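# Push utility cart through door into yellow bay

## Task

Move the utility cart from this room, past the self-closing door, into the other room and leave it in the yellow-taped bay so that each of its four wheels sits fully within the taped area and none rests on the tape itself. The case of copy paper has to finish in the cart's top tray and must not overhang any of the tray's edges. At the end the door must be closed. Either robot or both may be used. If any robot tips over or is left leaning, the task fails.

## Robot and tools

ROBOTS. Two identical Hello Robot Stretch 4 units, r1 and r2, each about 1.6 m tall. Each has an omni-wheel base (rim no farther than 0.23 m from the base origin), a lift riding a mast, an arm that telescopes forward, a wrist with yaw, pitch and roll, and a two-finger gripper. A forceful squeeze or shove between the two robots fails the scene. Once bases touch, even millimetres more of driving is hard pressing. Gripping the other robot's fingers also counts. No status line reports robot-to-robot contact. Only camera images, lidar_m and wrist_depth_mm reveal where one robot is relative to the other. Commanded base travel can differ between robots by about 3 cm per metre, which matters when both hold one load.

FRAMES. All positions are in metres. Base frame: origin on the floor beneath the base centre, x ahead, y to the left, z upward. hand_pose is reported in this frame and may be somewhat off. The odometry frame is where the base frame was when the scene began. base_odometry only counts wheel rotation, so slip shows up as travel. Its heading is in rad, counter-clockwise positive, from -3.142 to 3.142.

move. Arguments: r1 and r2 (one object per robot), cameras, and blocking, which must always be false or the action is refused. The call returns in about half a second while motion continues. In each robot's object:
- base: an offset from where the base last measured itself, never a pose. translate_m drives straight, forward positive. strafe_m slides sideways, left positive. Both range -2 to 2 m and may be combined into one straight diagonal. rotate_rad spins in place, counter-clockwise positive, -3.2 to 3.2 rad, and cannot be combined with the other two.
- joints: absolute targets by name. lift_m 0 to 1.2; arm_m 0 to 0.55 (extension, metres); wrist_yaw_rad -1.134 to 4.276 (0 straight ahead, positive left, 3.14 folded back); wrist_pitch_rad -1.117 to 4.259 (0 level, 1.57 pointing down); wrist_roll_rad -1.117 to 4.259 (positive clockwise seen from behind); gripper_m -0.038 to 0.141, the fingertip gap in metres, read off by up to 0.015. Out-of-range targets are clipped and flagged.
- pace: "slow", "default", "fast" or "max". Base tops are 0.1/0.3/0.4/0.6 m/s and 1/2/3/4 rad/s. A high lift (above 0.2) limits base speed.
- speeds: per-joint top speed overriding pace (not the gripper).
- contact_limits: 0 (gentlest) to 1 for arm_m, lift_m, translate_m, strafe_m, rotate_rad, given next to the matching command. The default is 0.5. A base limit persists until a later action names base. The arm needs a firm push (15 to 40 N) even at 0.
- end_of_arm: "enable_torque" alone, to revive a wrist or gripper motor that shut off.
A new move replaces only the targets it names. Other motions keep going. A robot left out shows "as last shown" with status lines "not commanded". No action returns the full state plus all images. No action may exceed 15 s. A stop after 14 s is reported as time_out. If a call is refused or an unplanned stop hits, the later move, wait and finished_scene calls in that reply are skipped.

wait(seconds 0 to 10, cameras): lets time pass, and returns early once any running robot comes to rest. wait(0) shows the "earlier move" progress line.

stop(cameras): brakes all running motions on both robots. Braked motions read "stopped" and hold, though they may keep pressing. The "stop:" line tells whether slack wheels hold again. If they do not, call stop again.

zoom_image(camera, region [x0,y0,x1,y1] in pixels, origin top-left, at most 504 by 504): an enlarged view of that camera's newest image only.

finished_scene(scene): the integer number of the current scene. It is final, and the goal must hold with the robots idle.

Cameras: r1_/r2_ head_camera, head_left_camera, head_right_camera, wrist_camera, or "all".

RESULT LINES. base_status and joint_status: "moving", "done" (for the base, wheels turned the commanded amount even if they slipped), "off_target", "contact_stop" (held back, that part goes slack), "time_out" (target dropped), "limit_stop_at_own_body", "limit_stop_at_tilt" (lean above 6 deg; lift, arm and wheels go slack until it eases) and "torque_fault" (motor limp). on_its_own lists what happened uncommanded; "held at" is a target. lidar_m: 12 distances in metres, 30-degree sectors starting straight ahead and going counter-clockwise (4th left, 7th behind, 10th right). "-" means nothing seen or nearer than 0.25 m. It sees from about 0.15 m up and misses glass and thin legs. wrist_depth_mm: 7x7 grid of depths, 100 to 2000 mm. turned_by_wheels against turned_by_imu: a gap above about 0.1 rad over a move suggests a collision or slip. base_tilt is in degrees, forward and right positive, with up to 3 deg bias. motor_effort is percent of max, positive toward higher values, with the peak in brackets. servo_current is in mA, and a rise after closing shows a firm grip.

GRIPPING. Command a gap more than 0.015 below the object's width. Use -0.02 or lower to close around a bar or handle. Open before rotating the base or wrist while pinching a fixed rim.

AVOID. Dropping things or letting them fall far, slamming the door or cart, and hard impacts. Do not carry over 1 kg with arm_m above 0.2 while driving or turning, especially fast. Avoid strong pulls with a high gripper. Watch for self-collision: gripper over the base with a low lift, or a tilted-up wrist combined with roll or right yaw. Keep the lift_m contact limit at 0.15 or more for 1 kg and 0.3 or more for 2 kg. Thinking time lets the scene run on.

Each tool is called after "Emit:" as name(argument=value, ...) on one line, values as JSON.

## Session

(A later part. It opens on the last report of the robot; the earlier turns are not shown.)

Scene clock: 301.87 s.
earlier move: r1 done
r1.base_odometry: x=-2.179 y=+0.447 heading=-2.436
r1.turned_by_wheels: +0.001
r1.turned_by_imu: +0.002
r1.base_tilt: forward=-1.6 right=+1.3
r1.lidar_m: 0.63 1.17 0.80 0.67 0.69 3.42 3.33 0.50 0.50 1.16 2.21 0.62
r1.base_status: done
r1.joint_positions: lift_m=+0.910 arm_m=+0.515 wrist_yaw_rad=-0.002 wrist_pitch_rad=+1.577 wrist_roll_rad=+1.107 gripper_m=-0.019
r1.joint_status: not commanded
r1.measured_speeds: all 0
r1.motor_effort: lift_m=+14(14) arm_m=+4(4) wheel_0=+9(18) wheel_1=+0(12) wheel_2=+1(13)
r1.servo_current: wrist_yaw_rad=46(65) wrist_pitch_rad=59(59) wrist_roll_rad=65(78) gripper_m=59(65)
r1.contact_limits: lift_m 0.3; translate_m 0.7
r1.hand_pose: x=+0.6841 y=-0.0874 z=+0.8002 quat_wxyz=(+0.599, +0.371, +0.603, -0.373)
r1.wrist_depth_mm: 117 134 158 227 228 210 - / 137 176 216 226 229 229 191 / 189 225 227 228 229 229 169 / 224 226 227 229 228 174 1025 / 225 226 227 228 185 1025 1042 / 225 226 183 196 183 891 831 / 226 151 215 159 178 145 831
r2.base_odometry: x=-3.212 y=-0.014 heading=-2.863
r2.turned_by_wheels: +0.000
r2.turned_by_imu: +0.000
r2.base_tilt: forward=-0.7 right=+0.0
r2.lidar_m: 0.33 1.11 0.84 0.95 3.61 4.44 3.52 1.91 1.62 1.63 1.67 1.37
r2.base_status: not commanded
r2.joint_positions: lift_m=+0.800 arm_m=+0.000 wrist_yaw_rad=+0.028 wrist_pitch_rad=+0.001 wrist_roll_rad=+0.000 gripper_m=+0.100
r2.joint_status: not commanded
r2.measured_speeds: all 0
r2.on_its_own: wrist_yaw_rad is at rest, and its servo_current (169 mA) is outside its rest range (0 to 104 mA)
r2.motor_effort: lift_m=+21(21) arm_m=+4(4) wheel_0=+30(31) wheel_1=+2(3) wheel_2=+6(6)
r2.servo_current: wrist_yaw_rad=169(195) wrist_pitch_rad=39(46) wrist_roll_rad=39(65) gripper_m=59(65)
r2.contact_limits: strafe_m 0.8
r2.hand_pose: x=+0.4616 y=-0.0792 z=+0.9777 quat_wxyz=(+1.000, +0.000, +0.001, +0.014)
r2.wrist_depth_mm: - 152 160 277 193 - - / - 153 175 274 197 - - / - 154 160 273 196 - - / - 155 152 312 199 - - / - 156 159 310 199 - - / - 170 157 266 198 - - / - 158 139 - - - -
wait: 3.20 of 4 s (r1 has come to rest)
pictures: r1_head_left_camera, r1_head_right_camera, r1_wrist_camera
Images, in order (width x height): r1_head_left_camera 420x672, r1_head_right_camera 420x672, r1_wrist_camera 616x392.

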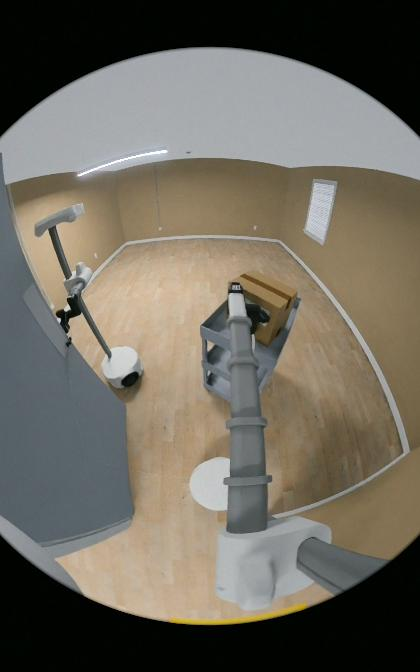

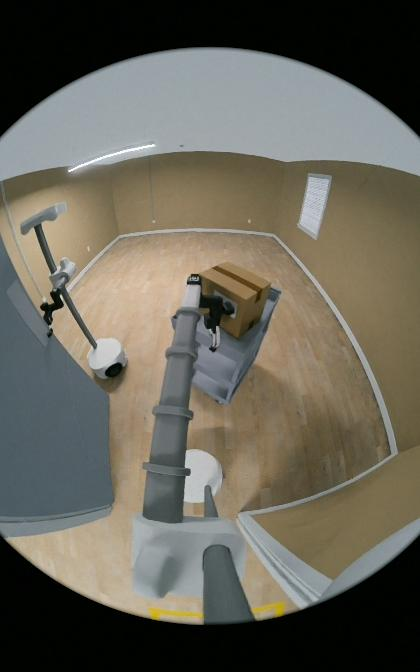

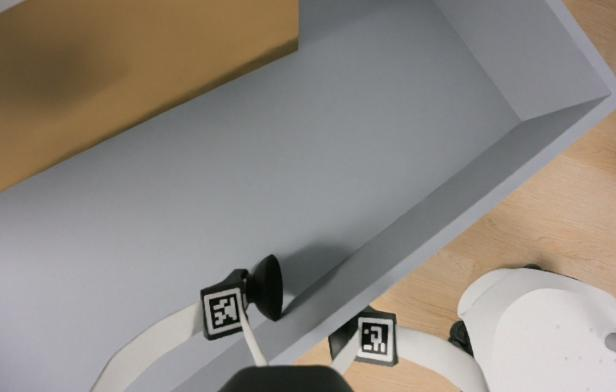

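Emit:
move(r1={"joints":{"gripper_m":0.07}}, blocking=false)

Emit:
wait(seconds=1.5)

Emit:
move(r1={"joints":{"lift_m":1.0}}, blocking=false)

Emit:
wait(seconds=1.2)

Emit:
move(r1={"base":{"translate_m":0.062,"strafe_m":0.103},"joints":{"wrist_roll_rad":2.1}}, blocking=false)

Emit:
wait(seconds=2, cameras=["r1_wrist_camera","r1_head_left_camera"])

Scene clock: 319.87 s.
move: r1 moving
r1.base_odometry: x=-2.179 y=+0.447 heading=-2.436
r1.turned_by_wheels: +0.000
r1.turned_by_imu: +0.000
r1.base_tilt: forward=-1.6 right=+1.2
r1.lidar_m: 0.65 1.17 0.79 0.68 0.66 3.43 3.32 0.47 0.46 1.14 2.21 0.59
r1.base_status: not commanded
r1.joint_positions: lift_m=+0.910 arm_m=+0.515 wrist_yaw_rad=-0.002 wrist_pitch_rad=+1.577 wrist_roll_rad=+1.107 gripper_m=+0.005
r1.joint_status: gripper_m moving
r1.measured_speeds: translate_m=+0.000 strafe_m=+0.000 rotate_rad=+0.000 lift_m=+0.000 arm_m=+0.000 wrist_yaw_rad=+0.000 wrist_pitch_rad=+0.002 wrist_roll_rad=+0.000
r1.motor_effort: lift_m=+14(14) arm_m=+4(4) wheel_0=+9(10) wheel_1=+0(0) wheel_2=+1(1)
r1.servo_current: wrist_yaw_rad=46(59) wrist_pitch_rad=52(52) wrist_roll_rad=59(72) gripper_m=65(65)
r1.contact_limits: lift_m 0.3; translate_m 0.7
r1.hand_pose: x=+0.6840 y=-0.0874 z=+0.8002 quat_wxyz=(+0.599, +0.371, +0.603, -0.373)
r1.wrist_depth_mm: 116 134 157 229 229 211 - / 136 175 220 229 231 231 192 / 187 227 229 230 231 232 171 / 227 228 229 230 230 176 1025 / 227 229 229 231 189 1025 1042 / 229 229 186 202 186 891 831 / 228 229 216 140 187 820 820
r2.base_odometry: x=-3.212 y=-0.014 heading=-2.863
r2.turned_by_wheels: +0.000
r2.turned_by_imu: +0.000
r2.base_tilt: forward=-0.7 right=+0.0
r2.lidar_m: 0.37 1.09 0.87 0.97 3.59 4.45 3.57 1.91 1.62 1.62 1.64 1.36
r2.base_status: not commanded
r2.joint_positions: lift_m=+0.800 arm_m=+0.000 wrist_yaw_rad=+0.028 wrist_pitch_rad=+0.001 wrist_roll_rad=+0.000 gripper_m=+0.100
r2.joint_status: not commanded
r2.measured_speeds: all 0
r2.motor_effort: lift_m=+21(21) arm_m=+4(4) wheel_0=+30(31) wheel_1=+2(3) wheel_2=+6(6)
r2.servo_current: wrist_yaw_rad=176(189) wrist_pitch_rad=46(46) wrist_roll_rad=46(52) gripper_m=59(59)
r2.contact_limits: strafe_m 0.8
r2.hand_pose: x=+0.4616 y=-0.0792 z=+0.9777 quat_wxyz=(+1.000, +0.000, +0.001, +0.014)
r2.wrist_depth_mm: - 152 161 277 193 - - / - 153 175 274 197 - - / - 154 160 273 196 - - / - 155 153 312 199 - - / - 156 158 309 200 - - / - 170 158 265 198 - - / - 159 139 - - - -
pictures: none

Scene clock: 321.00 s.
earlier move: r1 done
r1.base_odometry: x=-2.179 y=+0.448 heading=-2.436
r1.turned_by_wheels: -0.001
r1.turned_by_imu: -0.001
r1.base_tilt: forward=-1.6 right=+1.2
r1.lidar_m: 0.64 1.17 0.79 0.68 0.67 3.42 3.32 0.48 0.48 1.16 2.21 0.59
r1.base_status: not commanded
r1.joint_positions: lift_m=+0.910 arm_m=+0.515 wrist_yaw_rad=-0.002 wrist_pitch_rad=+1.577 wrist_roll_rad=+1.104 gripper_m=+0.070
r1.joint_status: all done
r1.measured_speeds: all 0
r1.motor_effort: lift_m=+14(14) arm_m=+4(4) wheel_0=+4(10) wheel_1=+0(0) wheel_2=-1(2)
r1.servo_current: wrist_yaw_rad=46(65) wrist_pitch_rad=46(59) wrist_roll_rad=52(72) gripper_m=46(98)
r1.contact_limits: lift_m 0.3; translate_m 0.7
r1.hand_pose: x=+0.6839 y=-0.0874 z=+0.8002 quat_wxyz=(+0.600, +0.370, +0.603, -0.373)
r1.wrist_depth_mm: - 126 148 231 233 207 - / 132 164 208 230 233 233 190 / 178 229 230 231 232 233 185 / 228 229 231 232 233 187 1025 / 229 230 230 231 202 1042 1042 / 229 229 193 207 181 891 809 / 229 229 213 162 991 798 809
r2.base_odometry: x=-3.212 y=-0.014 heading=-2.863
r2.turned_by_wheels: +0.000
r2.turned_by_imu: +0.000
r2.base_tilt: forward=-0.8 right=+0.0
r2.lidar_m: 0.37 1.11 0.84 0.94 3.60 4.44 3.56 1.87 1.62 1.62 1.65 1.37
r2.base_status: not commanded
r2.joint_positions: lift_m=+0.800 arm_m=+0.000 wrist_yaw_rad=+0.028 wrist_pitch_rad=+0.001 wrist_roll_rad=+0.000 gripper_m=+0.100
r2.joint_status: not commanded
r2.measured_speeds: all 0
r2.on_its_own: wrist_yaw_rad is at rest, and its servo_current (189 mA) is outside its rest range (0 to 104 mA)
r2.motor_effort: lift_m=+21(21) arm_m=+4(4) wheel_0=+30(31) wheel_1=+2(3) wheel_2=+6(7)
r2.servo_current: wrist_yaw_rad=189(195) wrist_pitch_rad=46(46) wrist_roll_rad=52(52) gripper_m=52(59)
r2.contact_limits: strafe_m 0.8
r2.hand_pose: x=+0.4616 y=-0.0792 z=+0.9777 quat_wxyz=(+1.000, +0.000, +0.001, +0.014)
r2.wrist_depth_mm: - 151 161 276 193 - - / - 153 175 274 196 - - / - 154 160 273 196 - - / - 155 152 312 199 - - / - 156 159 309 200 - - / - 171 157 266 198 - - / - 159 139 - - - -
wait: 1.13 of 1.5 s (r1 has come to rest)
pictures: none

Scene clock: 321.50 s.
move: r1 moving
r1.base_odometry: x=-2.179 y=+0.448 heading=-2.436
r1.turned_by_wheels: +0.000
r1.turned_by_imu: +0.000
r1.base_tilt: forward=-1.6 right=+1.3
r1.lidar_m: 0.63 1.17 0.78 0.68 0.68 3.40 3.30 0.49 0.47 1.14 2.23 0.62
r1.base_status: not commanded
r1.joint_positions: lift_m=+0.948 arm_m=+0.515 wrist_yaw_rad=-0.002 wrist_pitch_rad=+1.572 wrist_roll_rad=+1.102 gripper_m=+0.070
r1.joint_status: lift_m moving
r1.measured_speeds: translate_m=+0.000 strafe_m=+0.000 rotate_rad=+0.000 lift_m=+0.146 arm_m=+0.000 wrist_yaw_rad=+0.000 wrist_pitch_rad=-0.001 wrist_roll_rad=+0.000
r1.motor_effort: lift_m=+26(26) arm_m=+4(4) wheel_0=+3(5) wheel_1=+0(0) wheel_2=-1(2)
r1.servo_current: wrist_yaw_rad=52(59) wrist_pitch_rad=46(52) wrist_roll_rad=46(72) gripper_m=39(52)
r1.contact_limits: translate_m 0.7
r1.hand_pose: x=+0.6854 y=-0.0874 z=+0.8374 quat_wxyz=(+0.602, +0.371, +0.602, -0.371)
r1.wrist_depth_mm: 106 123 147 198 259 210 1060 / 132 164 205 259 260 242 195 / 179 229 259 260 260 260 206 / 257 257 259 259 259 209 1060 / 257 259 259 259 214 1060 1060 / 259 257 212 220 190 891 866 / 258 259 224 143 1078 842 854
r2.base_odometry: x=-3.212 y=-0.014 heading=-2.863
r2.turned_by_wheels: +0.000
r2.turned_by_imu: +0.000
r2.base_tilt: forward=-0.7 right=+0.0
r2.lidar_m: 0.37 1.10 0.87 0.94 3.55 4.44 3.54 1.96 1.63 1.61 1.62 1.38
r2.base_status: not commanded
r2.joint_positions: lift_m=+0.800 arm_m=+0.000 wrist_yaw_rad=+0.028 wrist_pitch_rad=+0.001 wrist_roll_rad=+0.000 gripper_m=+0.100
r2.joint_status: not commanded
r2.measured_speeds: all 0
r2.motor_effort: lift_m=+21(21) arm_m=+4(4) wheel_0=+30(31) wheel_1=+2(3) wheel_2=+6(6)
r2.servo_current: wrist_yaw_rad=195(195) wrist_pitch_rad=33(46) wrist_roll_rad=52(59) gripper_m=59(59)
r2.contact_limits: strafe_m 0.8
r2.hand_pose: x=+0.4616 y=-0.0792 z=+0.9777 quat_wxyz=(+1.000, +0.000, +0.001, +0.014)
r2.wrist_depth_mm: - 151 160 278 194 - - / - 153 175 273 196 - - / - 154 160 274 196 - - / - 155 153 312 199 - - / - 156 159 307 198 - - / - 170 157 267 198 - - / - 159 139 - - - -
pictures: none

Scene clock: 322.37 s.
earlier move: r1 done
r1.base_odometry: x=-2.179 y=+0.448 heading=-2.436
r1.turned_by_wheels: +0.000
r1.turned_by_imu: +0.000
r1.base_tilt: forward=-1.6 right=+1.2
r1.lidar_m: 0.63 1.19 0.80 0.68 0.68 3.43 3.33 0.48 0.47 1.13 2.23 0.61
r1.base_status: not commanded
r1.joint_positions: lift_m=+1.000 arm_m=+0.515 wrist_yaw_rad=-0.002 wrist_pitch_rad=+1.572 wrist_roll_rad=+1.102 gripper_m=+0.070
r1.joint_status: all done
r1.measured_speeds: all 0
r1.motor_effort: lift_m=+24(27) arm_m=+4(4) wheel_0=+2(5) wheel_1=+0(0) wheel_2=-1(2)
r1.servo_current: wrist_yaw_rad=26(78) wrist_pitch_rad=39(52) wrist_roll_rad=59(72) gripper_m=46(52)
r1.contact_limits: translate_m 0.7
r1.hand_pose: x=+0.6854 y=-0.0874 z=+0.8894 quat_wxyz=(+0.602, +0.371, +0.602, -0.371)
r1.wrist_depth_mm: 106 123 145 190 296 1118 1118 / 131 159 205 315 317 274 1118 / 172 230 317 319 317 279 1118 / 270 314 317 315 315 1098 1138 / 312 314 317 315 1118 1098 1118 / 314 315 197 317 191 904 904 / 314 264 245 151 1118 904 917
r2.base_odometry: x=-3.212 y=-0.014 heading=-2.863
r2.turned_by_wheels: +0.000
r2.turned_by_imu: +0.000
r2.base_tilt: forward=-0.7 right=+0.0
r2.lidar_m: 0.37 1.11 0.84 0.97 3.59 4.45 3.52 1.95 1.61 1.62 1.63 1.36
r2.base_status: not commanded
r2.joint_positions: lift_m=+0.800 arm_m=+0.000 wrist_yaw_rad=+0.028 wrist_pitch_rad=+0.001 wrist_roll_rad=+0.000 gripper_m=+0.100
r2.joint_status: not commanded
r2.measured_speeds: all 0
r2.on_its_own: wrist_yaw_rad is at rest, and its servo_current (182 mA) is outside its rest range (0 to 104 mA)
r2.motor_effort: lift_m=+21(21) arm_m=+4(4) wheel_0=+30(31) wheel_1=+3(3) wheel_2=+6(6)
r2.servo_current: wrist_yaw_rad=182(195) wrist_pitch_rad=33(52) wrist_roll_rad=39(65) gripper_m=52(59)
r2.contact_limits: strafe_m 0.8
r2.hand_pose: x=+0.4616 y=-0.0792 z=+0.9777 quat_wxyz=(+1.000, +0.000, +0.001, +0.014)
r2.wrist_depth_mm: - 152 160 276 193 - - / - 153 175 274 196 - - / - 154 160 272 196 - - / - 155 153 312 199 - - / - 156 159 309 200 - - / - 170 157 266 198 - - / - 159 140 - - - -
wait: 0.87 of 1.2 s (r1 has come to rest)
pictures: none

Scene clock: 322.87 s.
move: r1 moving
r1.base_odometry: x=-2.174 y=+0.417 heading=-2.436
r1.turned_by_wheels: +0.000
r1.turned_by_imu: +0.000
r1.base_tilt: forward=-1.6 right=+1.3
r1.lidar_m: 0.63 1.14 0.76 0.64 0.66 3.48 3.37 0.51 0.48 1.17 2.25 0.61
r1.base_status: translate_m moving; strafe_m moving
r1.joint_positions: lift_m=+1.000 arm_m=+0.515 wrist_yaw_rad=-0.002 wrist_pitch_rad=+1.572 wrist_roll_rad=+1.682 gripper_m=+0.070
r1.joint_status: wrist_roll_rad moving
r1.measured_speeds: translate_m=+0.061 strafe_m=+0.104 rotate_rad=+0.002 lift_m=+0.000 arm_m=+0.000 wrist_yaw_rad=+0.000 wrist_pitch_rad=+0.000 wrist_roll_rad=+1.819
r1.motor_effort: lift_m=+24(24) arm_m=+3(4) wheel_0=-5(7) wheel_1=+7(9) wheel_2=-6(7)
r1.servo_current: wrist_yaw_rad=65(65) wrist_pitch_rad=33(52) wrist_roll_rad=91(91) gripper_m=39(46)
r1.hand_pose: x=+0.6854 y=-0.0874 z=+0.8894 quat_wxyz=(+0.471, +0.527, +0.471, -0.528)
r1.wrist_depth_mm: 120 160 315 315 277 1098 1118 / 138 185 306 317 315 1118 1138 / 156 224 317 315 317 1098 1138 / 182 276 315 317 1118 1042 917 / 220 315 314 317 1098 1078 904 / 277 315 197 317 191 1098 1118 / 312 314 315 143 1098 1098 1118
r2.base_odometry: x=-3.212 y=-0.014 heading=-2.863
r2.turned_by_wheels: +0.000
r2.turned_by_imu: +0.000
r2.base_tilt: forward=-0.7 right=+0.0
r2.lidar_m: 0.36 1.09 0.85 0.95 3.57 4.44 3.53 1.89 1.61 1.61 1.61 1.38
r2.base_status: not commanded
r2.joint_positions: lift_m=+0.800 arm_m=+0.000 wrist_yaw_rad=+0.028 wrist_pitch_rad=+0.001 wrist_roll_rad=+0.000 gripper_m=+0.100
r2.joint_status: not commanded
r2.measured_speeds: all 0
r2.motor_effort: lift_m=+21(21) arm_m=+4(4) wheel_0=+30(30) wheel_1=+2(3) wheel_2=+6(6)
r2.servo_current: wrist_yaw_rad=182(195) wrist_pitch_rad=39(39) wrist_roll_rad=52(52) gripper_m=59(59)
r2.contact_limits: strafe_m 0.8
r2.hand_pose: x=+0.4616 y=-0.0792 z=+0.9777 quat_wxyz=(+1.000, +0.000, +0.001, +0.014)
r2.wrist_depth_mm: - 151 160 277 194 - - / - 153 175 274 196 - - / - 154 160 274 196 - - / - 155 153 312 198 - - / - 156 158 309 200 - - / - 170 158 266 198 - - / - 159 140 - - - -
pictures: none

Scene clock: 324.03 s.
earlier move: r1 done
r1.base_odometry: x=-2.160 y=+0.329 heading=-2.436
r1.turned_by_wheels: +0.000
r1.turned_by_imu: +0.000
r1.base_tilt: forward=-1.6 right=+1.3
r1.lidar_m: 0.61 1.06 0.69 0.58 0.60 0.80 3.39 0.62 0.58 1.36 2.31 0.60
r1.base_status: done
r1.joint_positions: lift_m=+1.000 arm_m=+0.515 wrist_yaw_rad=-0.002 wrist_pitch_rad=+1.572 wrist_roll_rad=+2.098 gripper_m=+0.070
r1.joint_status: all done
r1.measured_speeds: all 0
r1.motor_effort: lift_m=+24(24) arm_m=+4(4) wheel_0=-2(8) wheel_1=+0(10) wheel_2=+0(7)
r1.servo_current: wrist_yaw_rad=52(65) wrist_pitch_rad=46(52) wrist_roll_rad=33(91) gripper_m=46(52)
r1.hand_pose: x=+0.6854 y=-0.0874 z=+0.8894 quat_wxyz=(+0.352, +0.613, +0.352, -0.614)
r1.wrist_depth_mm: 185 274 315 317 1098 1118 904 / 195 286 314 319 1118 904 917 / 202 315 315 317 1098 946 891 / 217 314 315 319 1118 1118 1118 / 221 315 317 317 1098 1138 1118 / 238 315 197 315 191 1098 1138 / 248 298 314 143 1098 1138 1098
r2.base_odometry: x=-3.212 y=-0.014 heading=-2.863
r2.turned_by_wheels: +0.000
r2.turned_by_imu: +0.000
r2.base_tilt: forward=-0.7 right=+0.0
r2.lidar_m: 0.37 0.98 0.86 0.98 3.62 4.44 3.52 1.93 1.61 1.61 1.64 1.36
r2.base_status: not commanded
r2.joint_positions: lift_m=+0.800 arm_m=+0.000 wrist_yaw_rad=+0.028 wrist_pitch_rad=+0.001 wrist_roll_rad=+0.000 gripper_m=+0.100
r2.joint_status: not commanded
r2.measured_speeds: all 0
r2.on_its_own: wrist_yaw_rad is at rest, and its servo_current (189 mA) is outside its rest range (0 to 104 mA)
r2.motor_effort: lift_m=+21(21) arm_m=+4(4) wheel_0=+30(31) wheel_1=+2(3) wheel_2=+6(7)
r2.servo_current: wrist_yaw_rad=189(202) wrist_pitch_rad=39(46) wrist_roll_rad=46(59) gripper_m=59(59)
r2.contact_limits: strafe_m 0.8
r2.hand_pose: x=+0.4616 y=-0.0792 z=+0.9777 quat_wxyz=(+1.000, +0.000, +0.001, +0.014)
r2.wrist_depth_mm: - 152 160 277 194 - - / - 153 175 274 196 - - / - 154 160 273 196 - - / - 155 152 312 198 - - / - 156 158 307 199 - - / - 171 157 266 198 - - / - 159 139 - - - -
wait: 1.17 of 2 s (r1 has come to rest)
pictures: r1_head_left_camera, r1_wrist_camera
Images, in order (width x height): r1_head_left_camera 420x672, r1_wrist_camera 616x392.

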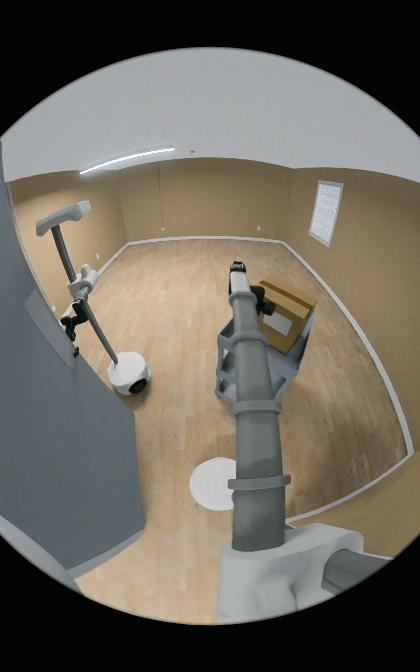

